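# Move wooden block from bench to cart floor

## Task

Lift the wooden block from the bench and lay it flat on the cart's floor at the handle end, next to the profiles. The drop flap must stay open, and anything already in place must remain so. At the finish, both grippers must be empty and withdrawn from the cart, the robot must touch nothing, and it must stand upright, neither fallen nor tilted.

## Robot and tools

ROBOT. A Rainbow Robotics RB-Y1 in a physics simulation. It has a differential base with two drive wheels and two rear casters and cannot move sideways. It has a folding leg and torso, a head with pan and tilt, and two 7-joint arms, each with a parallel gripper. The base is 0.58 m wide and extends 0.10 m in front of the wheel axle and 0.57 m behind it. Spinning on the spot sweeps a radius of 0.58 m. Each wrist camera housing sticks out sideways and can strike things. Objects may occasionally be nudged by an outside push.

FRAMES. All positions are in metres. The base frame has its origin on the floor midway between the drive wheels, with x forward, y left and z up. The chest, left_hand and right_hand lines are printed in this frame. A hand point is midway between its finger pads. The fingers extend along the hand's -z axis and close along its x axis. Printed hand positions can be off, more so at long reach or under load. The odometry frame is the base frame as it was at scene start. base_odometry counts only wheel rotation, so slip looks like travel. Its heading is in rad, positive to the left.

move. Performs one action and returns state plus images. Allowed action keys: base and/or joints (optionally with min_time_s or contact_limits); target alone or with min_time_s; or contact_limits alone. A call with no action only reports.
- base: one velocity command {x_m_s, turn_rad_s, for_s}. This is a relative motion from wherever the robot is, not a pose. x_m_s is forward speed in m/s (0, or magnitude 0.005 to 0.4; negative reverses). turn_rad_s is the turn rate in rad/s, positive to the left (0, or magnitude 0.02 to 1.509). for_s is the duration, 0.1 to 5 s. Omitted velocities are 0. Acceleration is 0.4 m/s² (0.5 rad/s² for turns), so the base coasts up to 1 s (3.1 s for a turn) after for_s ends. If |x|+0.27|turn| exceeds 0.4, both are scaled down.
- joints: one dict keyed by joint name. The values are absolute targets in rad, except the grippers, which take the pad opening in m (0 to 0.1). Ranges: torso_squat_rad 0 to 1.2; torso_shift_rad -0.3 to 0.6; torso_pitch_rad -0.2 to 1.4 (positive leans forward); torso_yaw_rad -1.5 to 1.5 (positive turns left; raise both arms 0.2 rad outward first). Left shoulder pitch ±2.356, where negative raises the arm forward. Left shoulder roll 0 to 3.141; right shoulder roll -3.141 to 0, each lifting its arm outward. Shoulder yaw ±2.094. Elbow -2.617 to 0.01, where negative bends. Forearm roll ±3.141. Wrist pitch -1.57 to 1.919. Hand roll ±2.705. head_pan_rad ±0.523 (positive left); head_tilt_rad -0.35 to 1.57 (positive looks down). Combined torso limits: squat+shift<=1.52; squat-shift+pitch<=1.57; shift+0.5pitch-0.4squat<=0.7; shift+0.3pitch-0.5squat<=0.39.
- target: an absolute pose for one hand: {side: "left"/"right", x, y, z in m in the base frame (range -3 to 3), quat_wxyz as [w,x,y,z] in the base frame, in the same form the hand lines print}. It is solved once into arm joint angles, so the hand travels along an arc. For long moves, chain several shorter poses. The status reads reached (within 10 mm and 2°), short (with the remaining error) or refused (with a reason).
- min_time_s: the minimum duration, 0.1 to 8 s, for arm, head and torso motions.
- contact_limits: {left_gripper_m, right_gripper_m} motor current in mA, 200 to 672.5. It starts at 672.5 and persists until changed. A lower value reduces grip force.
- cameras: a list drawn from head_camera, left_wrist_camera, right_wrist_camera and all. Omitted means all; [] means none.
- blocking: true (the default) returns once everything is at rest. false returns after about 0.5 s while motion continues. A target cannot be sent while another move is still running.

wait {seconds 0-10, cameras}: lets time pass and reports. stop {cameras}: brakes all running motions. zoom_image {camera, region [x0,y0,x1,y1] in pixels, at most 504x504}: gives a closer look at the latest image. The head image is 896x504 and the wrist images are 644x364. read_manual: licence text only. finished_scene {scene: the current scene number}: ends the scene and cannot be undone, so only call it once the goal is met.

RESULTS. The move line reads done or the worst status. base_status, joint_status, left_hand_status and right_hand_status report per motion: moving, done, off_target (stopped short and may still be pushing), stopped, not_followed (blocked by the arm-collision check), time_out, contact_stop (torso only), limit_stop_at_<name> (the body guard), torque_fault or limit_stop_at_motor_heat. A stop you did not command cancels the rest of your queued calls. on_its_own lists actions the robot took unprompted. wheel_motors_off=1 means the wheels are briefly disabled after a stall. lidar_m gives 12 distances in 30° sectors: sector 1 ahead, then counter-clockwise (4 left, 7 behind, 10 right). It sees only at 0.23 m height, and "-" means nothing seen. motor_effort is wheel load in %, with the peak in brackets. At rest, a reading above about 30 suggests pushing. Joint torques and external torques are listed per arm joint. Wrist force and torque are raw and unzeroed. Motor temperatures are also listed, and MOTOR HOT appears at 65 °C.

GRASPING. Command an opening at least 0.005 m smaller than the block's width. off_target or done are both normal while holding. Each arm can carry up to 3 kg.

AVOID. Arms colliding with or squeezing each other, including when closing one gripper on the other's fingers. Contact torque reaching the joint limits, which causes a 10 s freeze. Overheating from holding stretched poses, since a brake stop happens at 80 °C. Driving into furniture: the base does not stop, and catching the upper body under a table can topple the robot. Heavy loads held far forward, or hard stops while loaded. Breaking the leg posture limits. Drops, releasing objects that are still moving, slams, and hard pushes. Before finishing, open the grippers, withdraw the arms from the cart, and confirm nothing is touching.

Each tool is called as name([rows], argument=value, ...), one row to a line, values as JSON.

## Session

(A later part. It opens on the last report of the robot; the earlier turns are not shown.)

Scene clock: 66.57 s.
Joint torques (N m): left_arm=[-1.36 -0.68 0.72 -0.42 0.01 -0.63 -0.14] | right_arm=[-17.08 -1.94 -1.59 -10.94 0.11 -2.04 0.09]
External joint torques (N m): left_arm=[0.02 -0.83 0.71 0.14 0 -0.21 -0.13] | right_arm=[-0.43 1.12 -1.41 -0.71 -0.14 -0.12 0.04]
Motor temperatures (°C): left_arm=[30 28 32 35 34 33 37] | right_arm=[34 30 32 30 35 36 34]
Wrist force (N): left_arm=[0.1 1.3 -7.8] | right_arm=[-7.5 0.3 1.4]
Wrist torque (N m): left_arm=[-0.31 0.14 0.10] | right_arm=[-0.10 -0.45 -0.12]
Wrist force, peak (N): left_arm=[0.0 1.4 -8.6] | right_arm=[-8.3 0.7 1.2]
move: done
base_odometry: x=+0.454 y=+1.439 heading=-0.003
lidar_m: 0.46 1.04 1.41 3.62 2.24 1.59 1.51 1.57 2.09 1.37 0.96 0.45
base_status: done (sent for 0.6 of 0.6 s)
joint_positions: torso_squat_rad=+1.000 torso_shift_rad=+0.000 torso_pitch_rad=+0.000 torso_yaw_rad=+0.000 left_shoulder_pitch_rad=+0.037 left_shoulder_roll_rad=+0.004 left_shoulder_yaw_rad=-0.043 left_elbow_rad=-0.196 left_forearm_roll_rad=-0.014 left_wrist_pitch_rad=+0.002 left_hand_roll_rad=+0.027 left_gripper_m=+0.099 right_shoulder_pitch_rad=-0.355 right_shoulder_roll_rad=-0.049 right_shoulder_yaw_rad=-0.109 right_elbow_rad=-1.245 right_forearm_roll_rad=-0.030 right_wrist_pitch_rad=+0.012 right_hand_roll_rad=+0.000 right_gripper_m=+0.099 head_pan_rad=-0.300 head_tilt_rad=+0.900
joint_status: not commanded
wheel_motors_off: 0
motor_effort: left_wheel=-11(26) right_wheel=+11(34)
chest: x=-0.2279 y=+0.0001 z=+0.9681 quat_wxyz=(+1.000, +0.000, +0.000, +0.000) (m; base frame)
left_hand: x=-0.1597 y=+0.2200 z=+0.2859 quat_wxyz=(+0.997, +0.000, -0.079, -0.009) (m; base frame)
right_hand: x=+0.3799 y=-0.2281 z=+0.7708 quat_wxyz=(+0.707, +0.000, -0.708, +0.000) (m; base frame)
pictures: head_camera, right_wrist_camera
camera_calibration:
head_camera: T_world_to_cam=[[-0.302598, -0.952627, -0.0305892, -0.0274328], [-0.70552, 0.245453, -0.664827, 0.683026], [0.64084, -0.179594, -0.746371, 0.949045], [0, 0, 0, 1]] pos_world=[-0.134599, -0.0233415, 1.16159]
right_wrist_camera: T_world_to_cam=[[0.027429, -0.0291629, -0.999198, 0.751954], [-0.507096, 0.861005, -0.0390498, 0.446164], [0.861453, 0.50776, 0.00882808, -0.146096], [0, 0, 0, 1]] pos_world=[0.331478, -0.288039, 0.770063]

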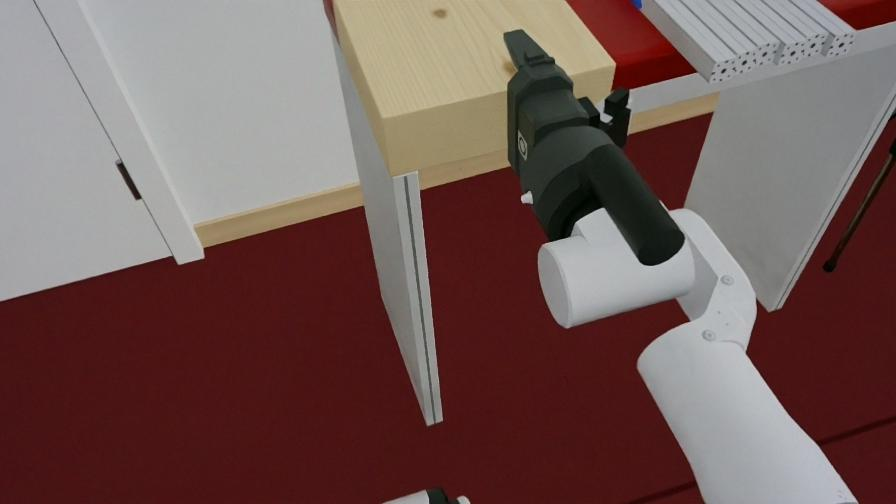

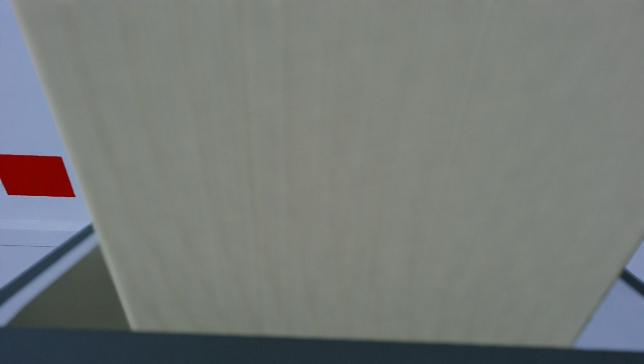

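move(base={"x_m_s":0.05,"for_s":0.2}, cameras=[])

move(joints={"right_gripper_m":0.04}, cameras=["right_wrist_camera"])

move(target={"side":"right","x":0.38,"y":-0.228,"z":0.80,"quat_wxyz":[0.7071,0,-0.7071,0]}, min_time_s=1.5, cameras=["head_camera"])

Scene clock: 69.23 s.
Joint torques (N m): left_arm=[-1.31 -0.83 0.8 -0.36 0.07 -0.71 -0.12] | right_arm=[-17.24 -1.81 -1.72 -9.66 0.35 -1.23 0.11]
External joint torques (N m): left_arm=[0.07 -0.98 0.79 0.2 0.06 -0.28 -0.12] | right_arm=[-0.58 1.24 -1.54 0.56 0.11 0.69 0.06]
Motor temperatures (°C): left_arm=[30 28 32 35 34 33 37] | right_arm=[34 30 32 30 35 36 34]
Wrist force (N): left_arm=[0.1 1.7 -7.5] | right_arm=[-4.6 0.7 7.2]
Wrist torque (N m): left_arm=[-0.31 0.18 0.12] | right_arm=[0.06 -0.60 -0.18]
Wrist force, peak (N): left_arm=[0.2 1.5 -8.5] | right_arm=[-1.2 0.4 13.3]
move: done
base_odometry: x=+0.464 y=+1.439 heading=-0.004
lidar_m: 0.44 1.02 1.42 3.58 2.25 1.60 1.52 1.57 2.11 1.37 0.95 0.44
base_status: done (sent for 0.2 of 0.2 s)
joint_positions: torso_squat_rad=+1.000 torso_shift_rad=+0.000 torso_pitch_rad=+0.000 torso_yaw_rad=+0.000 left_shoulder_pitch_rad=+0.037 left_shoulder_roll_rad=+0.004 left_shoulder_yaw_rad=-0.043 left_elbow_rad=-0.196 left_forearm_roll_rad=-0.014 left_wrist_pitch_rad=+0.002 left_hand_roll_rad=+0.027 left_gripper_m=+0.099 right_shoulder_pitch_rad=-0.355 right_shoulder_roll_rad=-0.049 right_shoulder_yaw_rad=-0.109 right_elbow_rad=-1.245 right_forearm_roll_rad=-0.030 right_wrist_pitch_rad=+0.011 right_hand_roll_rad=+0.000 right_gripper_m=+0.099 head_pan_rad=-0.300 head_tilt_rad=+0.900
joint_status: not commanded
wheel_motors_off: 0
motor_effort: left_wheel=-7(20) right_wheel=+8(34)
chest: x=-0.2281 y=+0.0001 z=+0.9681 quat_wxyz=(+1.000, +0.000, +0.000, +0.000) (m; base frame)
left_hand: x=-0.1597 y=+0.2200 z=+0.2859 quat_wxyz=(+0.997, +0.000, -0.079, -0.009) (m; base frame)
right_hand: x=+0.3799 y=-0.2281 z=+0.7712 quat_wxyz=(+0.706, +0.000, -0.708, +0.000) (m; base frame)
pictures: none
No camera images: "cameras" was empty.

Scene clock: 70.40 s.
Joint torques (N m): left_arm=[-1.4 -0.66 0.68 -0.51 -0.08 -0.72 -0.06] | right_arm=[-17.62 -2.27 -1.77 -11.1 0.35 -1.88 0.09]
External joint torques (N m): left_arm=[-0.02 -0.82 0.66 0.05 -0.09 -0.29 -0.05] | right_arm=[-0.96 0.78 -1.59 -0.88 0.11 0.04 0.04]
Motor temperatures (°C): left_arm=[30 28 32 35 34 33 37] | right_arm=[34 30 32 30 35 36 34]
Wrist force (N): left_arm=[-0.7 0.9 -6.9] | right_arm=[-9.0 1.2 1.6]
Wrist torque (N m): left_arm=[-0.26 0.13 0.12] | right_arm=[-0.16 -0.78 -0.41]
Wrist force, peak (N): left_arm=[-0.4 1.5 -8.4] | right_arm=[-10.3 1.2 2.3]
move: off_target
base_odometry: x=+0.464 y=+1.439 heading=-0.004
lidar_m: 0.44 1.03 1.42 3.59 2.25 1.59 1.51 1.57 2.12 1.34 0.96 0.43
base_status: not commanded
joint_positions: torso_squat_rad=+1.000 torso_shift_rad=+0.000 torso_pitch_rad=+0.000 torso_yaw_rad=+0.000 left_shoulder_pitch_rad=+0.037 left_shoulder_roll_rad=+0.004 left_shoulder_yaw_rad=-0.043 left_elbow_rad=-0.196 left_forearm_roll_rad=-0.014 left_wrist_pitch_rad=+0.002 left_hand_roll_rad=+0.027 left_gripper_m=+0.099 right_shoulder_pitch_rad=-0.355 right_shoulder_roll_rad=-0.049 right_shoulder_yaw_rad=-0.109 right_elbow_rad=-1.245 right_forearm_roll_rad=-0.030 right_wrist_pitch_rad=+0.012 right_hand_roll_rad=+0.000 right_gripper_m=+0.075 head_pan_rad=-0.300 head_tilt_rad=+0.900
joint_status: right_gripper_m off_target (ended at +0.075, target +0.040)
wheel_motors_off: 0
motor_effort: left_wheel=-7(8) right_wheel=+10(10)
chest: x=-0.2280 y=+0.0001 z=+0.9681 quat_wxyz=(+1.000, +0.000, +0.000, +0.000) (m; base frame)
left_hand: x=-0.1597 y=+0.2200 z=+0.2859 quat_wxyz=(+0.997, +0.000, -0.079, -0.009) (m; base frame)
right_hand: x=+0.3799 y=-0.2281 z=+0.7709 quat_wxyz=(+0.707, +0.000, -0.708, +0.000) (m; base frame)
pictures: right_wrist_camera
camera_calibration:
right_wrist_camera: T_world_to_cam=[[0.0275618, -0.0291986, -0.999194, 0.751893], [-0.507014, 0.861048, -0.0391472, 0.446312], [0.861497, 0.507684, 0.00892796, -0.146158], [0, 0, 0, 1]] pos_world=[0.331478, -0.288139, 0.770064]

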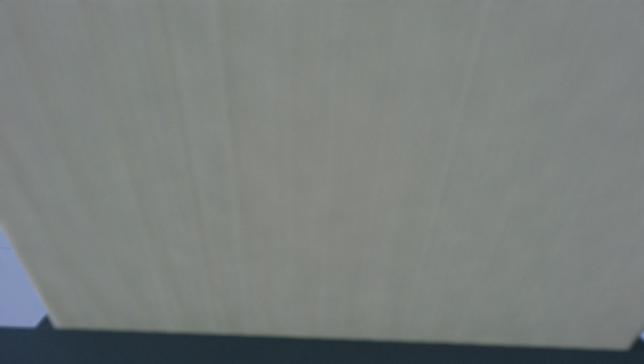

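Scene clock: 72.23 s.
Joint torques (N m): left_arm=[-1.26 -0.74 0.82 -0.4 -0.04 -0.71 0.02] | right_arm=[-29.92 -2.11 -3.06 -25.13 -0.33 -8.81 -0.43]
External joint torques (N m): left_arm=[0.09 -0.89 0.8 0.14 -0.05 -0.29 0.03] | right_arm=[-13.34 0.89 -2.88 -14.83 -0.57 -6.88 -0.48]
Motor temperatures (°C): left_arm=[30 28 32 35 34 33 37] | right_arm=[34 30 32 31 35 36 34]
Wrist force (N): left_arm=[-0.7 1.4 -7.6] | right_arm=[-28.8 1.5 0.4]
Wrist torque (N m): left_arm=[-0.31 0.08 0.12] | right_arm=[-0.12 1.47 0.61]
Wrist force, peak (N): left_arm=[-0.2 1.4 -8.7] | right_arm=[-29.5 0.6 0.6]
move: done
base_odometry: x=+0.464 y=+1.439 heading=-0.004
lidar_m: 0.44 1.02 1.40 3.59 2.26 1.60 1.51 1.58 2.10 1.36 0.96 0.44
base_status: not commanded
joint_positions: torso_squat_rad=+1.000 torso_shift_rad=+0.000 torso_pitch_rad=+0.001 torso_yaw_rad=+0.000 left_shoulder_pitch_rad=+0.037 left_shoulder_roll_rad=+0.004 left_shoulder_yaw_rad=-0.043 left_elbow_rad=-0.196 left_forearm_roll_rad=-0.014 left_wrist_pitch_rad=+0.002 left_hand_roll_rad=+0.027 left_gripper_m=+0.099 right_shoulder_pitch_rad=-0.346 right_shoulder_roll_rad=-0.047 right_shoulder_yaw_rad=-0.110 right_elbow_rad=-1.352 right_forearm_roll_rad=-0.029 right_wrist_pitch_rad=+0.110 right_hand_roll_rad=+0.001 right_gripper_m=+0.074 head_pan_rad=-0.300 head_tilt_rad=+0.900
joint_status: all done
wheel_motors_off: 0
motor_effort: left_wheel=-7(8) right_wheel=+7(10)
chest: x=-0.2277 y=+0.0000 z=+0.9682 quat_wxyz=(+1.000, +0.000, +0.000, +0.000) (m; base frame)
left_hand: x=-0.1599 y=+0.2200 z=+0.2859 quat_wxyz=(+0.997, +0.000, -0.079, -0.009) (m; base frame)
right_hand: x=+0.3793 y=-0.2286 z=+0.7950 quat_wxyz=(+0.707, +0.000, -0.708, +0.000) (m; base frame)
right_hand_status: reached (checked arc, planned for 1.5 s): 5 mm and 0.1 deg off.
pictures: head_camera
camera_calibration:
head_camera: T_world_to_cam=[[-0.302547, -0.952647, -0.0304916, -0.0275477], [-0.705917, 0.245455, -0.664404, 0.682653], [0.640427, -0.179489, -0.746751, 0.949151], [0, 0, 0, 1]] pos_world=[-0.134299, -0.0234418, 1.1615]

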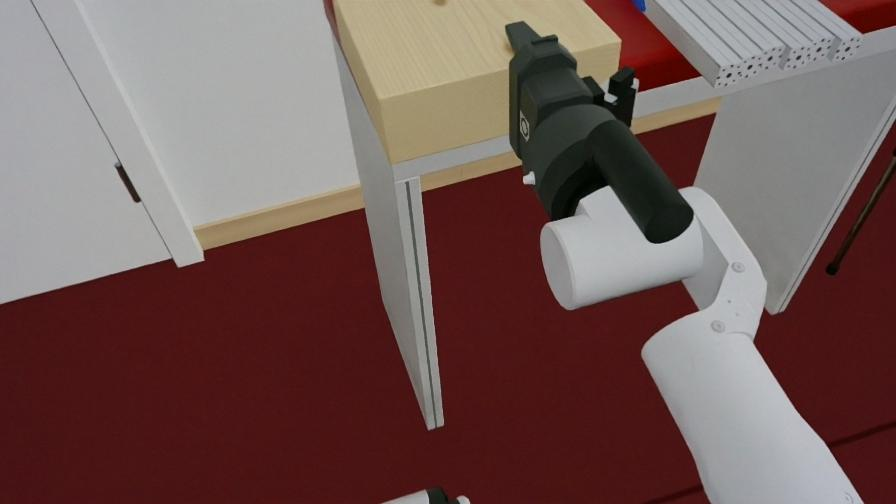

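move(target={"side":"right","x":0.37,"y":-0.228,"z":0.86,"quat_wxyz":[0.7071,0,-0.7071,0]}, min_time_s=2, cameras=["head_camera","right_wrist_camera"])

Scene clock: 75.60 s.
Joint torques (N m): left_arm=[-1.16 -0.88 0.85 -0.25 -0.09 -0.66 -0.06] | right_arm=[-29.51 -1.93 -2.71 -24.84 -0.16 -8.87 -1.04]
External joint torques (N m): left_arm=[0.2 -1.03 0.84 0.3 -0.09 -0.24 -0.05] | right_arm=[-13.28 0.97 -2.54 -14.71 -0.39 -6.95 -1.09]
Motor temperatures (°C): left_arm=[30 28 32 35 34 33 37] | right_arm=[34 30 32 31 35 37 34]
Wrist force (N): left_arm=[-0.5 1.3 -7.5] | right_arm=[-29.2 1.6 0.1]
Wrist torque (N m): left_arm=[-0.27 0.12 0.10] | right_arm=[-0.10 1.42 0.62]
Wrist force, peak (N): left_arm=[-0.2 1.1 -8.5] | right_arm=[-29.7 1.4 -0.4]
move: done
base_odometry: x=+0.464 y=+1.439 heading=-0.004
lidar_m: 0.42 1.03 1.41 3.59 2.26 1.58 1.52 1.58 2.12 1.35 0.95 0.45
base_status: not commanded
joint_positions: torso_squat_rad=+1.000 torso_shift_rad=+0.000 torso_pitch_rad=+0.001 torso_yaw_rad=+0.000 left_shoulder_pitch_rad=+0.037 left_shoulder_roll_rad=+0.004 left_shoulder_yaw_rad=-0.043 left_elbow_rad=-0.196 left_forearm_roll_rad=-0.014 left_wrist_pitch_rad=+0.002 left_hand_roll_rad=+0.027 left_gripper_m=+0.099 right_shoulder_pitch_rad=-0.334 right_shoulder_roll_rad=-0.045 right_shoulder_yaw_rad=-0.114 right_elbow_rad=-1.612 right_forearm_roll_rad=-0.026 right_wrist_pitch_rad=+0.363 right_hand_roll_rad=+0.000 right_gripper_m=+0.074 head_pan_rad=-0.300 head_tilt_rad=+0.900
joint_status: all done
wheel_motors_off: 0
motor_effort: left_wheel=-8(8) right_wheel=+8(10)
chest: x=-0.2277 y=+0.0000 z=+0.9682 quat_wxyz=(+1.000, +0.000, +0.000, +0.000) (m; base frame)
left_hand: x=-0.1599 y=+0.2200 z=+0.2859 quat_wxyz=(+0.997, +0.000, -0.079, -0.009) (m; base frame)
right_hand: x=+0.3692 y=-0.2286 z=+0.8560 quat_wxyz=(+0.708, +0.000, -0.706, +0.000) (m; base frame)
right_hand_status: reached (checked arc, planned for 2.0 s): 4 mm and 0.2 deg off.
pictures: head_camera, right_wrist_camera
camera_calibration:
head_camera: T_world_to_cam=[[-0.302615, -0.952623, -0.030554, -0.0274835], [-0.705889, 0.245546, -0.6644, 0.682654], [0.640425, -0.17949, -0.746752, 0.949152], [0, 0, 0, 1]] pos_world=[-0.134299, -0.0234415, 1.1615]
right_wrist_camera: T_world_to_cam=[[0.0225383, -0.0295633, -0.999309, 0.839092], [-0.506375, 0.861523, -0.0369078, 0.442586], [0.862019, 0.506857, 0.00444715, -0.134055], [0, 0, 0, 1]] pos_world=[0.320761, -0.288545, 0.855443]

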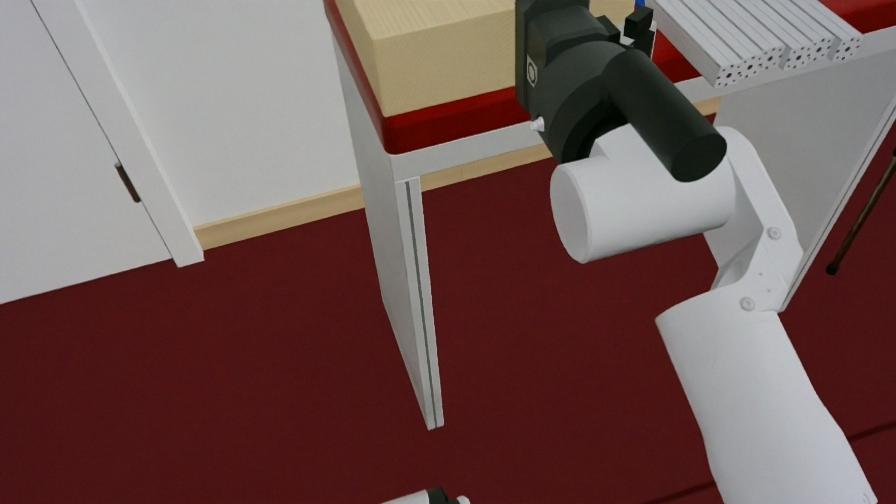

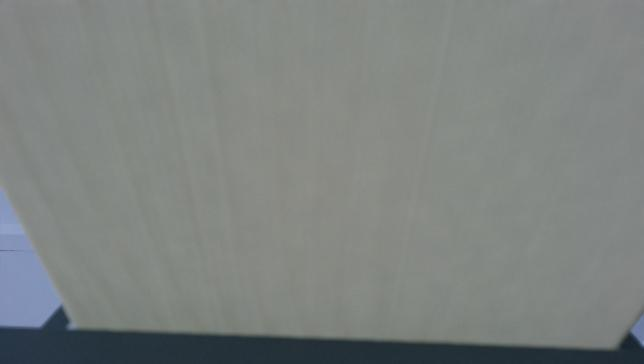

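move(base={"x_m_s":-0.28,"for_s":2.0}, joints={"head_pan_rad":0,"head_tilt_rad":0.7}, cameras=[])

move(base={"turn_rad_s":-0.6,"for_s":2.617}, cameras=[])

move(base={"x_m_s":0.35,"for_s":4.83}, cameras=[])

move(base={"turn_rad_s":0.6,"for_s":2.617}, joints={"torso_squat_rad":0.3}, cameras=["head_camera","right_wrist_camera"])

Scene clock: 82.83 s.
Joint torques (N m): left_arm=[-1.98 -0.79 0.78 -0.36 -0.01 -0.66 -0.02] | right_arm=[-30.77 -2.75 -1.98 -24.25 -0.48 -8.99 -0.98]
External joint torques (N m): left_arm=[-0.63 -0.95 0.76 0.19 -0.02 -0.24 -0.01] | right_arm=[-14.54 0.15 -1.82 -14.12 -0.71 -7.06 -1.03]
Motor temperatures (°C): left_arm=[30 28 32 35 34 32 37] | right_arm=[35 30 32 32 35 38 34]
Wrist force (N): left_arm=[-0.2 1.6 -7.9] | right_arm=[-29.8 2.0 -0.4]
Wrist torque (N m): left_arm=[-0.31 0.14 0.12] | right_arm=[-0.02 1.47 0.62]
Wrist force, peak (N): left_arm=[-0.2 1.6 -8.6] | right_arm=[-30.4 0.3 -0.9]
move: done
base_odometry: x=-0.096 y=+1.441 heading=-0.006
lidar_m: 0.99 1.62 2.15 4.15 1.43 1.00 0.96 1.00 1.35 3.29 1.59 1.32
base_status: done (sent for 2 of 2 s)
joint_positions: torso_squat_rad=+1.000 torso_shift_rad=+0.000 torso_pitch_rad=+0.001 torso_yaw_rad=+0.000 left_shoulder_pitch_rad=+0.037 left_shoulder_roll_rad=+0.004 left_shoulder_yaw_rad=-0.043 left_elbow_rad=-0.196 left_forearm_roll_rad=-0.014 left_wrist_pitch_rad=+0.002 left_hand_roll_rad=+0.027 left_gripper_m=+0.099 right_shoulder_pitch_rad=-0.334 right_shoulder_roll_rad=-0.045 right_shoulder_yaw_rad=-0.114 right_elbow_rad=-1.612 right_forearm_roll_rad=-0.026 right_wrist_pitch_rad=+0.363 right_hand_roll_rad=+0.000 right_gripper_m=+0.074 head_pan_rad=+0.000 head_tilt_rad=+0.700
joint_status: all done
wheel_motors_off: 0
motor_effort: left_wheel=-15(28) right_wheel=+15(51)
chest: x=-0.2276 y=+0.0000 z=+0.9682 quat_wxyz=(+1.000, +0.000, +0.000, +0.000) (m; base frame)
left_hand: x=-0.1600 y=+0.2201 z=+0.2859 quat_wxyz=(+0.997, +0.000, -0.079, -0.009) (m; base frame)
right_hand: x=+0.3692 y=-0.2287 z=+0.8557 quat_wxyz=(+0.709, +0.000, -0.706, +0.000) (m; base frame)
pictures: none
No camera images: "cameras" was empty.

Scene clock: 87.00 s.
Joint torques (N m): left_arm=[-2.2 -0.99 0.62 -0.42 -0.09 -0.54 -0.03] | right_arm=[-31.06 -2.7 -1.89 -24.39 -0.4 -8.98 -0.94]
External joint torques (N m): left_arm=[-0.85 -1.15 0.61 0.13 -0.09 -0.12 -0.03] | right_arm=[-14.83 0.2 -1.72 -14.26 -0.63 -7.06 -0.99]
Motor temperatures (°C): left_arm=[30 28 32 35 34 32 37] | right_arm=[35 30 32 33 35 38 34]
Wrist force (N): left_arm=[-0.5 1.0 -7.2] | right_arm=[-28.8 1.3 -0.3]
Wrist torque (N m): left_arm=[-0.29 0.11 0.10] | right_arm=[-0.07 1.46 0.64]
Wrist force, peak (N): left_arm=[0.1 1.5 -8.5] | right_arm=[-29.6 0.9 -0.2]
move: done
base_odometry: x=-0.096 y=+1.442 heading=-1.585
lidar_m: 3.10 1.59 1.34 0.99 1.63 2.13 4.15 1.46 1.04 0.96 0.98 1.30
base_status: done (sent for 2.63 of 2.63 s)
joint_positions: torso_squat_rad=+1.000 torso_shift_rad=+0.000 torso_pitch_rad=+0.001 torso_yaw_rad=+0.000 left_shoulder_pitch_rad=+0.037 left_shoulder_roll_rad=+0.004 left_shoulder_yaw_rad=-0.043 left_elbow_rad=-0.196 left_forearm_roll_rad=-0.014 left_wrist_pitch_rad=+0.002 left_hand_roll_rad=+0.027 left_gripper_m=+0.099 right_shoulder_pitch_rad=-0.334 right_shoulder_roll_rad=-0.045 right_shoulder_yaw_rad=-0.114 right_elbow_rad=-1.612 right_forearm_roll_rad=-0.026 right_wrist_pitch_rad=+0.363 right_hand_roll_rad=+0.000 right_gripper_m=+0.074 head_pan_rad=+0.000 head_tilt_rad=+0.700
joint_status: not commanded
wheel_motors_off: 0
motor_effort: left_wheel=+16(50) right_wheel=+4(50)
chest: x=-0.2276 y=+0.0000 z=+0.9682 quat_wxyz=(+1.000, +0.000, +0.000, +0.000) (m; base frame)
left_hand: x=-0.1601 y=+0.2201 z=+0.2859 quat_wxyz=(+0.997, +0.000, -0.079, -0.009) (m; base frame)
right_hand: x=+0.3692 y=-0.2287 z=+0.8557 quat_wxyz=(+0.709, +0.000, -0.706, +0.000) (m; base frame)
pictures: none
No camera images: "cameras" was empty.

Scene clock: 93.03 s.
Joint torques (N m): left_arm=[-0.81 -0.81 0.34 -0.51 0.03 -0.53 -0.09] | right_arm=[-30.96 -3.26 -1.25 -24.32 -0.5 -9.03 -0.88]
External joint torques (N m): left_arm=[0.54 -0.97 0.33 0.03 0.03 -0.11 -0.08] | right_arm=[-14.74 -0.37 -1.09 -14.19 -0.73 -7.11 -0.93]
Motor temperatures (°C): left_arm=[30 28 32 35 34 32 37] | right_arm=[35 30 32 34 35 39 34]
Wrist force (N): left_arm=[-0.5 1.8 -7.6] | right_arm=[-29.3 1.6 -0.5]
Wrist torque (N m): left_arm=[-0.34 0.08 0.10] | right_arm=[-0.10 1.52 0.62]
Wrist force, peak (N): left_arm=[0.2 0.9 -8.5] | right_arm=[-30.6 1.8 0.7]
move: done
base_odometry: x=-0.121 y=-0.250 heading=-1.585
lidar_m: 2.76 2.59 0.97 0.91 0.94 1.85 4.37 1.33 0.93 0.87 0.87 1.16
base_status: done (sent for 4.83 of 4.83 s)
joint_positions: torso_squat_rad=+1.000 torso_shift_rad=+0.000 torso_pitch_rad=+0.001 torso_yaw_rad=+0.000 left_shoulder_pitch_rad=+0.037 left_shoulder_roll_rad=+0.004 left_shoulder_yaw_rad=-0.043 left_elbow_rad=-0.196 left_forearm_roll_rad=-0.014 left_wrist_pitch_rad=+0.002 left_hand_roll_rad=+0.027 left_gripper_m=+0.099 right_shoulder_pitch_rad=-0.334 right_shoulder_roll_rad=-0.045 right_shoulder_yaw_rad=-0.114 right_elbow_rad=-1.612 right_forearm_roll_rad=-0.026 right_wrist_pitch_rad=+0.363 right_hand_roll_rad=+0.000 right_gripper_m=+0.074 head_pan_rad=+0.000 head_tilt_rad=+0.700
joint_status: not commanded
wheel_motors_off: 0
motor_effort: left_wheel=-1(50) right_wheel=+2(41)
chest: x=-0.2275 y=+0.0000 z=+0.9682 quat_wxyz=(+1.000, +0.000, +0.001, +0.000) (m; base frame)
left_hand: x=-0.1599 y=+0.2201 z=+0.2860 quat_wxyz=(+0.997, +0.000, -0.079, -0.009) (m; base frame)
right_hand: x=+0.3693 y=-0.2287 z=+0.8556 quat_wxyz=(+0.709, +0.000, -0.706, +0.000) (m; base frame)
pictures: none
No camera images: "cameras" was empty.

Scene clock: 97.20 s.
Joint torques (N m): left_arm=[-1.27 -0.87 0.6 -0.38 0.03 -0.69 -0.09] | right_arm=[-31.24 -3.44 -1.27 -24.36 -0.5 -9.12 -0.91]
External joint torques (N m): left_arm=[0.08 -1.03 0.59 0.16 0.02 -0.27 -0.08] | right_arm=[-15.02 -0.55 -1.11 -14.23 -0.72 -7.2 -0.96]
Motor temperatures (°C): left_arm=[30 28 32 35 34 32 37] | right_arm=[36 30 32 34 35 39 34]
Wrist force (N): left_arm=[-0.3 1.8 -7.9] | right_arm=[-28.8 1.8 0.2]
Wrist torque (N m): left_arm=[-0.37 0.09 0.04] | right_arm=[-0.15 1.41 0.61]
Wrist force, peak (N): left_arm=[0.8 1.3 -8.9] | right_arm=[-30.5 0.2 0.4]
move: done
base_odometry: x=-0.121 y=-0.250 heading=-0.006
lidar_m: 0.90 0.95 1.87 3.97 1.26 0.91 0.86 0.90 1.20 2.97 2.52 0.95
base_status: done (sent for 2.63 of 2.63 s)
joint_positions: torso_squat_rad=+0.300 torso_shift_rad=+0.000 torso_pitch_rad=+0.001 torso_yaw_rad=+0.000 left_shoulder_pitch_rad=+0.037 left_shoulder_roll_rad=+0.004 left_shoulder_yaw_rad=-0.043 left_elbow_rad=-0.196 left_forearm_roll_rad=-0.014 left_wrist_pitch_rad=+0.002 left_hand_roll_rad=+0.027 left_gripper_m=+0.099 right_shoulder_pitch_rad=-0.334 right_shoulder_roll_rad=-0.045 right_shoulder_yaw_rad=-0.114 right_elbow_rad=-1.612 right_forearm_roll_rad=-0.026 right_wrist_pitch_rad=+0.363 right_hand_roll_rad=+0.000 right_gripper_m=+0.074 head_pan_rad=+0.000 head_tilt_rad=+0.700
joint_status: all done
wheel_motors_off: 0
motor_effort: left_wheel=+4(45) right_wheel=+19(38)
chest: x=-0.2274 y=+0.0000 z=+1.2587 quat_wxyz=(+1.000, +0.000, +0.001, +0.000) (m; base frame)
left_hand: x=-0.1598 y=+0.2201 z=+0.5765 quat_wxyz=(+0.997, +0.000, -0.079, -0.009) (m; base frame)
right_hand: x=+0.3694 y=-0.2287 z=+1.1460 quat_wxyz=(+0.709, +0.000, -0.706, +0.000) (m; base frame)
pictures: head_camera, right_wrist_camera
camera_calibration:
head_camera: T_world_to_cam=[[-0.00130097, -0.999495, -0.0317401, 0.0450436], [-0.600367, 0.026164, -0.799297, 1.09439], [0.799724, 0.0180158, -0.600098, 0.984591], [0, 0, 0, 1]] pos_world=[-0.130306, -0.00135101, 1.46702]
right_wrist_camera: T_world_to_cam=[[0.0219188, -0.0291141, -0.999336, 1.12924], [-0.506094, 0.861718, -0.0362052, 0.452586], [0.8622, 0.506551, 0.00415336, -0.135188], [0, 0, 0, 1]] pos_world=[0.320858, -0.288645, 1.14544]

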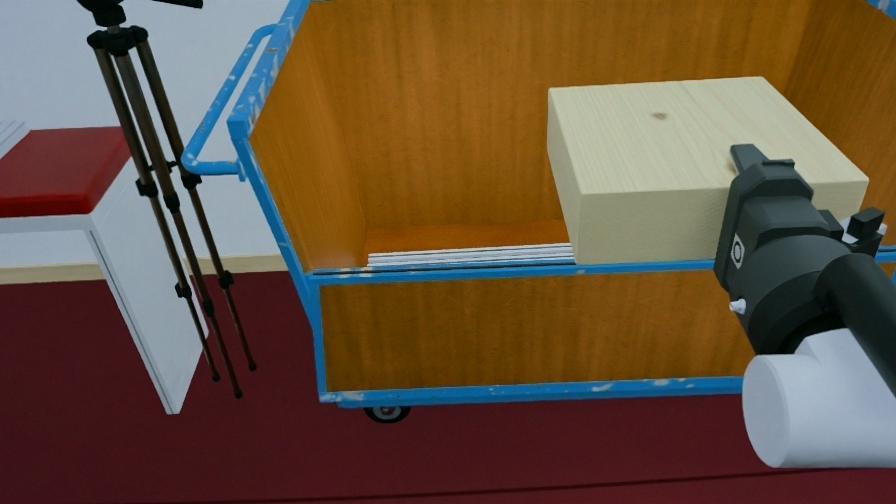

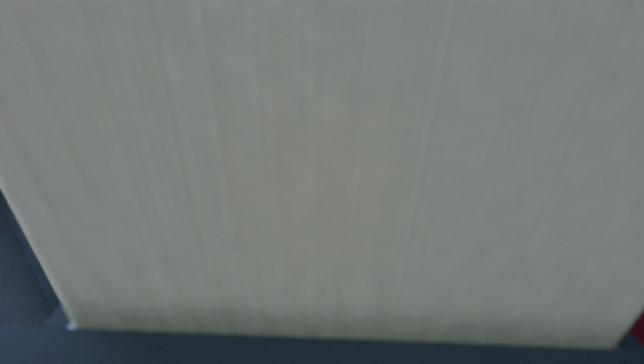

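move(target={"side":"right","x":0.26,"y":-0.1,"z":1.30,"quat_wxyz":[0.6272,0.3265,-0.3265,0.6272]}, min_time_s=3.5, cameras=["head_camera"])

Scene clock: 111.37 s.
Joint torques (N m): left_arm=[-1.04 -0.88 0.68 -0.42 -0.08 -0.56 -0.12] | right_arm=[-34.76 -12.75 -11.5 -7.22 -6.31 -3.62 -0.42]
External joint torques (N m): left_arm=[0.32 -1.04 0.67 0.12 -0.08 -0.14 -0.11] | right_arm=[-11.62 -3.3 -5.5 -1.88 -5.1 -2.71 -0.46]
Motor temperatures (°C): left_arm=[30 28 32 35 34 32 37] | right_arm=[36 30 32 35 36 39 34]
Wrist force (N): left_arm=[-0.5 1.1 -7.5] | right_arm=[-23.8 0.1 -14.7]
Wrist torque (N m): left_arm=[-0.24 0.09 0.09] | right_arm=[-0.64 1.15 0.48]
Wrist force, peak (N): left_arm=[0.1 2.4 -8.5] | right_arm=[-29.1 3.1 -4.7]
move: done
base_odometry: x=-0.121 y=-0.250 heading=-0.006
lidar_m: 0.91 0.95 1.87 3.97 1.27 0.91 0.86 0.89 1.19 2.97 2.51 0.97
base_status: not commanded
joint_positions: torso_squat_rad=+0.300 torso_shift_rad=+0.000 torso_pitch_rad=+0.001 torso_yaw_rad=+0.000 left_shoulder_pitch_rad=+0.037 left_shoulder_roll_rad=+0.004 left_shoulder_yaw_rad=-0.043 left_elbow_rad=-0.196 left_forearm_roll_rad=-0.014 left_wrist_pitch_rad=+0.002 left_hand_roll_rad=+0.027 left_gripper_m=+0.099 right_shoulder_pitch_rad=-1.243 right_shoulder_roll_rad=-0.678 right_shoulder_yaw_rad=+0.233 right_elbow_rad=-0.958 right_forearm_roll_rad=-1.751 right_wrist_pitch_rad=+1.724 right_hand_roll_rad=+0.993 right_gripper_m=+0.074 head_pan_rad=+0.000 head_tilt_rad=+0.700
joint_status: all done
wheel_motors_off: 0
motor_effort: left_wheel=+3(5) right_wheel=+20(23)
chest: x=-0.2275 y=+0.0000 z=+1.2587 quat_wxyz=(+1.000, +0.000, +0.000, +0.000) (m; base frame)
left_hand: x=-0.1598 y=+0.2200 z=+0.5764 quat_wxyz=(+0.997, +0.000, -0.079, -0.009) (m; base frame)
right_hand: x=+0.2597 y=-0.1002 z=+1.2980 quat_wxyz=(+0.628, +0.327, -0.325, +0.627) (m; base frame)
right_hand_status: reached (checked arc, planned for 3.5 s): 2 mm and 0.2 deg off.
pictures: head_camera
camera_calibration:
head_camera: T_world_to_cam=[[-0.00131205, -0.9995, -0.0316031, 0.0448409], [-0.600188, 0.0260651, -0.799434, 1.0945], [0.799858, 0.0179189, -0.599922, 0.98451], [0, 0, 0, 1]] pos_world=[-0.130506, -0.00135106, 1.46702]

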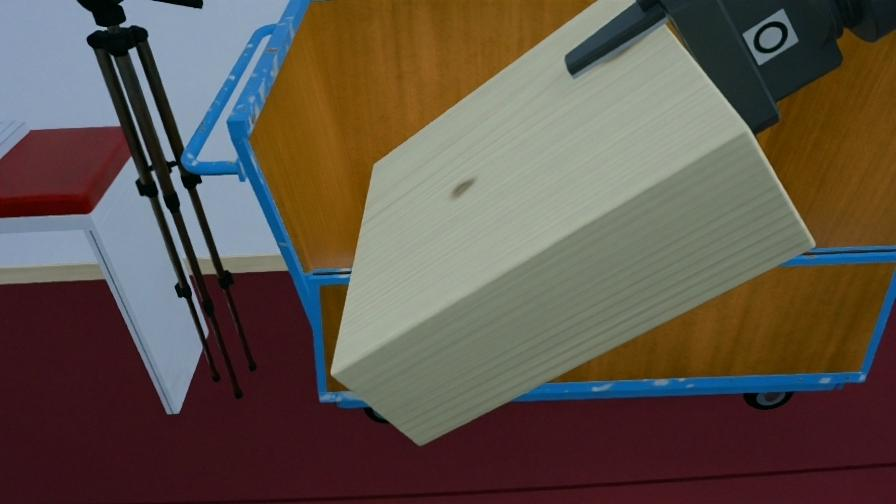

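move(joints={"torso_squat_rad":1.0,"torso_shift_rad":0.2,"torso_pitch_rad":0.7,"head_tilt_rad":0.3}, min_time_s=3.5, cameras=["head_camera"])

move(target={"side":"right","x":0.42,"y":0.0,"z":0.88,"quat_wxyz":[0.6272,0.3265,-0.3265,0.6272]}, min_time_s=3, cameras=["head_camera"])

Scene clock: 117.37 s.
Joint torques (N m): left_arm=[15.31 -0.47 0.53 6.47 -0.17 0.79 0.04] | right_arm=[-25.76 -9.77 -10.61 -9.96 -8.16 2.2 -0.44]
External joint torques (N m): left_arm=[-1.32 -0.83 0.48 -0.08 -0.15 -0.15 0.02] | right_arm=[-8.78 0.21 -5.35 -3.82 -6.59 1.85 -0.48]
Motor temperatures (°C): left_arm=[30 28 32 35 34 32 37] | right_arm=[36 30 32 34 36 39 34]
Wrist force (N): left_arm=[3.8 1.5 -6.5] | right_arm=[-18.0 -17.4 -11.2]
Wrist torque (N m): left_arm=[-0.28 0.31 0.05] | right_arm=[-1.49 0.96 0.13]
Wrist force, peak (N): left_arm=[3.9 0.8 -7.9] | right_arm=[-19.3 -24.1 -15.4]
move: done
base_odometry: x=-0.121 y=-0.250 heading=-0.006
lidar_m: 0.91 0.95 1.88 3.98 1.27 0.90 0.86 0.90 1.20 2.97 2.52 0.96
base_status: not commanded
joint_positions: torso_squat_rad=+1.000 torso_shift_rad=+0.200 torso_pitch_rad=+0.701 torso_yaw_rad=+0.000 left_shoulder_pitch_rad=+0.037 left_shoulder_roll_rad=+0.004 left_shoulder_yaw_rad=-0.043 left_elbow_rad=-0.196 left_forearm_roll_rad=-0.014 left_wrist_pitch_rad=+0.002 left_hand_roll_rad=+0.027 left_gripper_m=+0.099 right_shoulder_pitch_rad=-1.244 right_shoulder_roll_rad=-0.679 right_shoulder_yaw_rad=+0.233 right_elbow_rad=-0.958 right_forearm_roll_rad=-1.751 right_wrist_pitch_rad=+1.723 right_hand_roll_rad=+0.993 right_gripper_m=+0.074 head_pan_rad=+0.000 head_tilt_rad=+0.300
joint_status: all done
wheel_motors_off: 0
motor_effort: left_wheel=-3(7) right_wheel=+15(24)
chest: x=+0.0468 y=+0.0000 z=+0.8877 quat_wxyz=(+0.939, +0.000, +0.343, +0.000) (m; base frame)
left_hand: x=-0.3410 y=+0.2200 z=+0.3224 quat_wxyz=(+0.963, -0.003, +0.268, -0.008) (m; base frame)
right_hand: x=+0.4454 y=-0.1005 z=+0.6039 quat_wxyz=(+0.702, +0.521, -0.090, +0.477) (m; base frame)
pictures: head_camera
camera_calibration:
head_camera: T_world_to_cam=[[-0.0106536, -0.999501, -0.0297207, 0.0315741], [-0.809669, 0.0260643, -0.586308, 0.809433], [0.586791, 0.0178176, -0.809543, 0.662933], [0, 0, 0, 1]] pos_world=[0.266706, -0.00135081, 1.01219]

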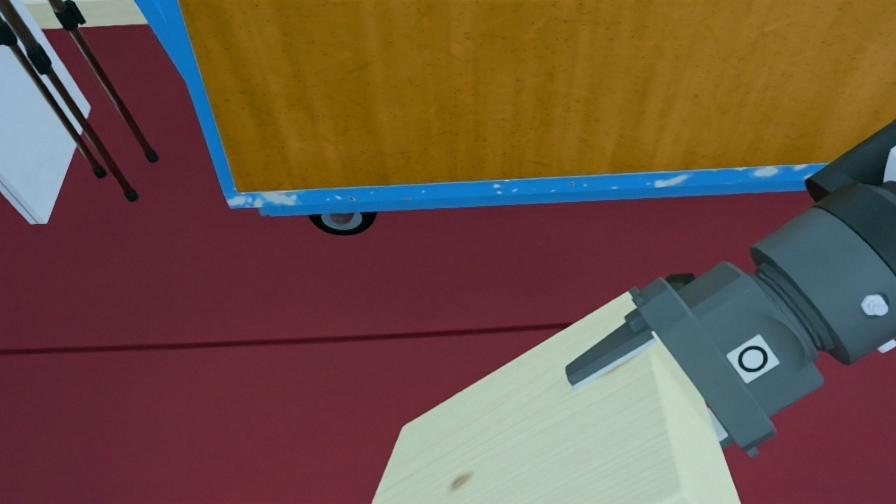

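Scene clock: 120.70 s.
Joint torques (N m): left_arm=[15.26 -0.65 0.86 6.48 -0.06 0.77 0.05] | right_arm=[-25.73 -6.61 -15.11 -4.63 -2.37 -6.86 -0.4]
External joint torques (N m): left_arm=[-1.36 -1.01 0.82 -0.07 -0.04 -0.16 0.03] | right_arm=[-9.22 0.68 -8 -1.97 -2.07 -5.31 -0.44]
Motor temperatures (°C): left_arm=[30 28 32 35 34 32 37] | right_arm=[36 30 32 34 36 39 34]
Wrist force (N): left_arm=[3.9 1.3 -7.3] | right_arm=[-23.4 1.2 -15.2]
Wrist torque (N m): left_arm=[-0.27 0.34 0.06] | right_arm=[-0.34 1.28 0.18]
Wrist force, peak (N): left_arm=[5.0 0.3 -7.6] | right_arm=[-20.4 -15.8 -13.6]
move: done
base_odometry: x=-0.121 y=-0.250 heading=-0.006
lidar_m: 0.91 0.96 1.86 3.98 1.26 0.89 0.84 0.89 1.19 2.97 2.51 0.97
base_status: not commanded
joint_positions: torso_squat_rad=+1.000 torso_shift_rad=+0.200 torso_pitch_rad=+0.701 torso_yaw_rad=+0.000 left_shoulder_pitch_rad=+0.037 left_shoulder_roll_rad=+0.004 left_shoulder_yaw_rad=-0.043 left_elbow_rad=-0.196 left_forearm_roll_rad=-0.014 left_wrist_pitch_rad=+0.002 left_hand_roll_rad=+0.027 left_gripper_m=+0.099 right_shoulder_pitch_rad=-1.465 right_shoulder_roll_rad=-0.822 right_shoulder_yaw_rad=+0.109 right_elbow_rad=-2.052 right_forearm_roll_rad=-1.634 right_wrist_pitch_rad=+1.523 right_hand_roll_rad=+0.282 right_gripper_m=+0.074 head_pan_rad=+0.000 head_tilt_rad=+0.300
joint_status: all done
wheel_motors_off: 0
motor_effort: left_wheel=-2(3) right_wheel=+16(18)
chest: x=+0.0468 y=+0.0000 z=+0.8877 quat_wxyz=(+0.939, +0.000, +0.343, +0.000) (m; base frame)
left_hand: x=-0.3410 y=+0.2200 z=+0.3223 quat_wxyz=(+0.963, -0.003, +0.268, -0.008) (m; base frame)
right_hand: x=+0.4198 y=-0.0003 z=+0.8784 quat_wxyz=(+0.628, +0.326, -0.325, +0.627) (m; base frame)
right_hand_status: reached (checked arc, planned for 3.0 s): 2 mm and 0.2 deg off.
pictures: head_camera
camera_calibration:
head_camera: T_world_to_cam=[[-0.0106502, -0.999502, -0.0297183, 0.0316697], [-0.809669, 0.0260602, -0.586308, 0.809349], [0.586791, 0.0178177, -0.809543, 0.66299], [0, 0, 0, 1]] pos_world=[0.266606, -0.00125082, 1.01219]

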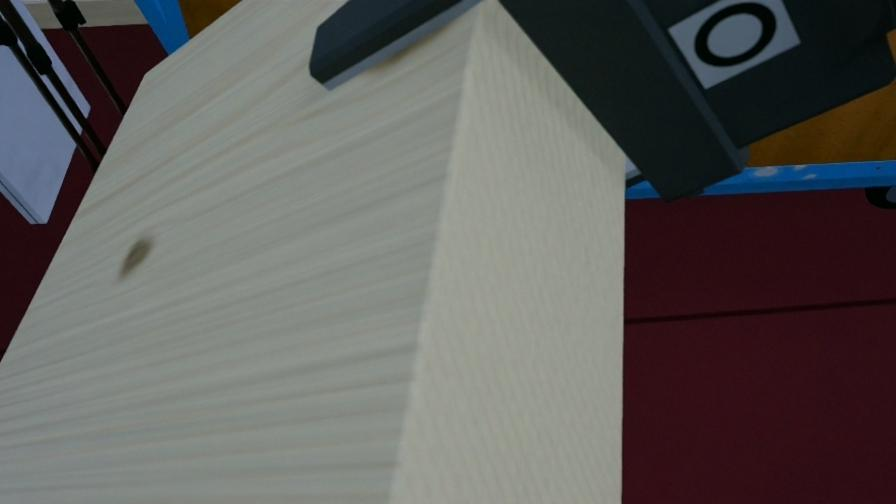

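move(base={"x_m_s":0.25,"for_s":2.5}, joints={"head_tilt_rad":0.1}, cameras=["head_camera","right_wrist_camera"])

Scene clock: 128.47 s.
Joint torques (N m): left_arm=[15.69 -0.64 0.76 6.53 -0.05 0.75 0.02] | right_arm=[-25.3 -6.47 -14.89 -4.33 -2.4 -6.88 -0.32]
External joint torques (N m): left_arm=[-0.94 -0.99 0.72 -0.02 -0.04 -0.18 0] | right_arm=[-8.79 0.82 -7.78 -1.67 -2.11 -5.34 -0.37]
Motor temperatures (°C): left_arm=[31 28 32 36 34 32 37] | right_arm=[36 30 32 33 36 39 34]
Wrist force (N): left_arm=[4.4 0.6 -6.6] | right_arm=[-23.4 0.5 -15.1]
Wrist torque (N m): left_arm=[-0.16 0.38 0.07] | right_arm=[-0.37 1.32 0.15]
Wrist force, peak (N): left_arm=[4.7 1.5 -7.6] | right_arm=[-24.8 -1.9 -16.0]
move: done
base_odometry: x=+0.504 y=-0.253 heading=-0.006
lidar_m: 0.28 0.30 0.41 1.59 2.21 1.55 1.47 1.53 2.07 4.97 0.44 0.30
base_status: done (sent for 2.5 of 2.5 s)
joint_positions: torso_squat_rad=+1.000 torso_shift_rad=+0.200 torso_pitch_rad=+0.701 torso_yaw_rad=+0.000 left_shoulder_pitch_rad=+0.037 left_shoulder_roll_rad=+0.004 left_shoulder_yaw_rad=-0.043 left_elbow_rad=-0.196 left_forearm_roll_rad=-0.014 left_wrist_pitch_rad=+0.002 left_hand_roll_rad=+0.027 left_gripper_m=+0.099 right_shoulder_pitch_rad=-1.465 right_shoulder_roll_rad=-0.822 right_shoulder_yaw_rad=+0.109 right_elbow_rad=-2.052 right_forearm_roll_rad=-1.634 right_wrist_pitch_rad=+1.523 right_hand_roll_rad=+0.282 right_gripper_m=+0.074 head_pan_rad=+0.000 head_tilt_rad=+0.100
joint_status: all done
wheel_motors_off: 0
motor_effort: left_wheel=+2(30) right_wheel=-2(43)
chest: x=+0.0468 y=+0.0000 z=+0.8877 quat_wxyz=(+0.939, +0.000, +0.343, +0.000) (m; base frame)
left_hand: x=-0.3410 y=+0.2200 z=+0.3223 quat_wxyz=(+0.963, -0.003, +0.268, -0.008) (m; base frame)
right_hand: x=+0.4198 y=-0.0002 z=+0.8784 quat_wxyz=(+0.628, +0.326, -0.325, +0.627) (m; base frame)
pictures: head_camera, right_wrist_camera
camera_calibration:
head_camera: T_world_to_cam=[[-0.0044642, -0.999504, -0.0311704, 0.0319645], [-0.67707, 0.02596, -0.73546, 0.936976], [0.735905, 0.0178213, -0.67685, 0.498048], [0, 0, 0, 1]] pos_world=[0.268026, -0.00125113, 1.02721]
right_wrist_camera: T_world_to_cam=[[0.0266578, -0.554289, -0.831897, 0.718155], [-0.860668, -0.436021, 0.262939, 0.157324], [-0.508469, 0.708978, -0.488682, 0.715026], [0, 0, 0, 1]] pos_world=[0.479827, -0.0402756, 0.905485]

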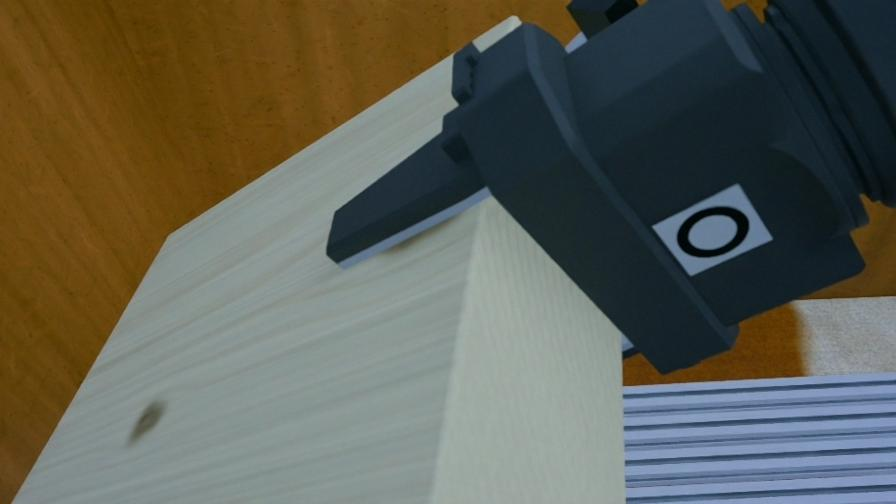

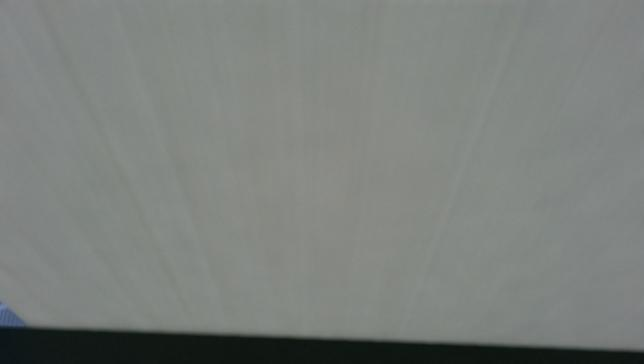

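move(target={"side":"right","x":0.485,"y":0.025,"z":0.72,"quat_wxyz":[0.6272,0.3265,-0.3265,0.6272]}, min_time_s=2, cameras=[])

move(joints={"head_tilt_rad":0.5}, cameras=["head_camera","right_wrist_camera"])

Scene clock: 134.27 s.
Joint torques (N m): left_arm=[15.6 -0.65 0.67 6.62 -0.06 0.73 0.06] | right_arm=[-26.76 -1.57 -12.53 -12.47 -5.31 -5.16 -0.07]
External joint torques (N m): left_arm=[-1.02 -1 0.63 0.07 -0.05 -0.21 0.04] | right_arm=[-9.03 4.7 -5.49 -5.83 -4.4 -4 -0.11]
Motor temperatures (°C): left_arm=[31 28 32 36 34 32 37] | right_arm=[36 30 32 33 36 39 34]
Wrist force (N): left_arm=[4.3 2.1 -6.5] | right_arm=[-23.2 0.3 -15.3]
Wrist torque (N m): left_arm=[-0.38 0.40 0.04] | right_arm=[-0.34 1.28 0.16]
Wrist force, peak (N): left_arm=[4.8 1.5 -7.6] | right_arm=[-23.9 0.2 -16.4]
move: done
base_odometry: x=+0.504 y=-0.253 heading=-0.006
lidar_m: 0.27 0.29 0.40 1.60 2.19 1.56 1.47 1.54 2.04 4.97 0.45 0.30
base_status: not commanded
joint_positions: torso_squat_rad=+1.000 torso_shift_rad=+0.200 torso_pitch_rad=+0.701 torso_yaw_rad=+0.000 left_shoulder_pitch_rad=+0.037 left_shoulder_roll_rad=+0.004 left_shoulder_yaw_rad=-0.043 left_elbow_rad=-0.196 left_forearm_roll_rad=-0.014 left_wrist_pitch_rad=+0.002 left_hand_roll_rad=+0.027 left_gripper_m=+0.099 right_shoulder_pitch_rad=-1.279 right_shoulder_roll_rad=-0.650 right_shoulder_yaw_rad=+0.277 right_elbow_rad=-1.679 right_forearm_roll_rad=-1.434 right_wrist_pitch_rad=+1.330 right_hand_roll_rad=+0.784 right_gripper_m=+0.074 head_pan_rad=+0.000 head_tilt_rad=+0.100
joint_status: all done
wheel_motors_off: 0
motor_effort: left_wheel=+2(3) right_wheel=-1(5)
chest: x=+0.0468 y=+0.0000 z=+0.8877 quat_wxyz=(+0.939, +0.000, +0.343, +0.000) (m; base frame)
left_hand: x=-0.3410 y=+0.2200 z=+0.3223 quat_wxyz=(+0.963, -0.003, +0.268, -0.008) (m; base frame)
right_hand: x=+0.4844 y=+0.0240 z=+0.7182 quat_wxyz=(+0.629, +0.325, -0.325, +0.627) (m; base frame)
right_hand_status: reached (checked arc, planned for 2.0 s): 2 mm and 0.3 deg off.
pictures: none
No camera images: "cameras" was empty.

Scene clock: 135.20 s.
Joint torques (N m): left_arm=[15.72 -0.66 0.62 6.64 -0.03 0.85 0.01] | right_arm=[-26.81 -1.57 -12.62 -12.35 -5.25 -5.12 -0.1]
External joint torques (N m): left_arm=[-0.9 -1.01 0.58 0.09 -0.02 -0.09 -0.02] | right_arm=[-9.07 4.71 -5.58 -5.71 -4.34 -3.96 -0.14]
Motor temperatures (°C): left_arm=[31 28 32 36 34 32 37] | right_arm=[36 30 32 33 36 39 34]
Wrist force (N): left_arm=[4.1 1.3 -6.4] | right_arm=[-23.1 0.4 -15.7]
Wrist torque (N m): left_arm=[-0.27 0.35 0.02] | right_arm=[-0.37 1.27 0.19]
Wrist force, peak (N): left_arm=[4.9 0.8 -7.4] | right_arm=[-23.7 0.6 -15.6]
move: done
base_odometry: x=+0.504 y=-0.253 heading=-0.006
lidar_m: 0.29 0.30 0.39 1.60 2.19 1.57 1.47 1.54 2.03 4.98 0.43 0.31
base_status: not commanded
joint_positions: torso_squat_rad=+1.000 torso_shift_rad=+0.200 torso_pitch_rad=+0.701 torso_yaw_rad=+0.000 left_shoulder_pitch_rad=+0.037 left_shoulder_roll_rad=+0.004 left_shoulder_yaw_rad=-0.043 left_elbow_rad=-0.196 left_forearm_roll_rad=-0.014 left_wrist_pitch_rad=+0.002 left_hand_roll_rad=+0.027 left_gripper_m=+0.099 right_shoulder_pitch_rad=-1.279 right_shoulder_roll_rad=-0.650 right_shoulder_yaw_rad=+0.277 right_elbow_rad=-1.679 right_forearm_roll_rad=-1.434 right_wrist_pitch_rad=+1.330 right_hand_roll_rad=+0.784 right_gripper_m=+0.074 head_pan_rad=+0.000 head_tilt_rad=+0.500
joint_status: all done
wheel_motors_off: 0
motor_effort: left_wheel=+2(3) right_wheel=-2(4)
chest: x=+0.0468 y=+0.0000 z=+0.8877 quat_wxyz=(+0.939, +0.000, +0.343, +0.000) (m; base frame)
left_hand: x=-0.3410 y=+0.2200 z=+0.3223 quat_wxyz=(+0.963, -0.003, +0.268, -0.008) (m; base frame)
right_hand: x=+0.4844 y=+0.0240 z=+0.7182 quat_wxyz=(+0.629, +0.325, -0.325, +0.627) (m; base frame)
pictures: head_camera, right_wrist_camera
camera_calibration:
head_camera: T_world_to_cam=[[-0.0163422, -0.999502, -0.0270083, 0.0299848], [-0.910032, 0.0260588, -0.413719, 0.651561], [0.414216, 0.0178174, -0.910004, 0.799319], [0, 0, 0, 1]] pos_world=[0.26234, -0.00125083, 0.997756]
right_wrist_camera: T_world_to_cam=[[0.0258161, -0.555261, -0.831275, 0.596583], [-0.861873, -0.433657, 0.2629, 0.266081], [-0.506466, 0.709667, -0.48976, 0.65218], [0, 0, 0, 1]] pos_world=[0.544234, -0.0161837, 0.745384]

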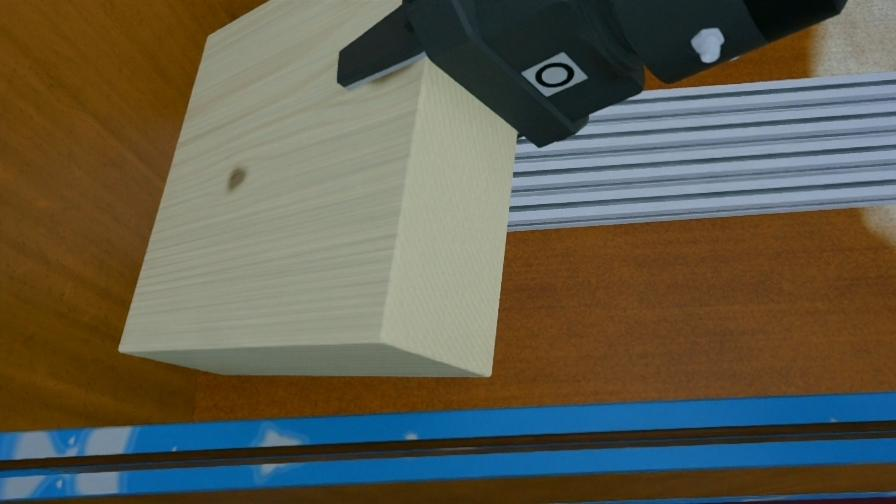

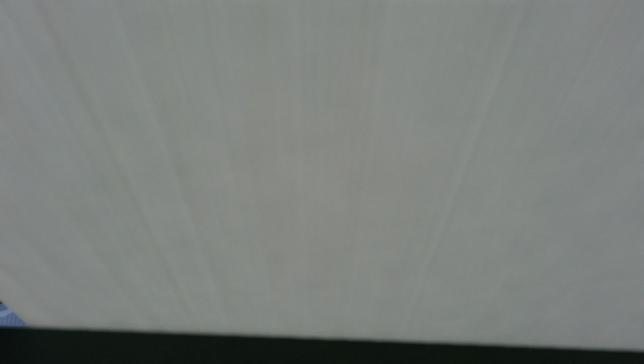

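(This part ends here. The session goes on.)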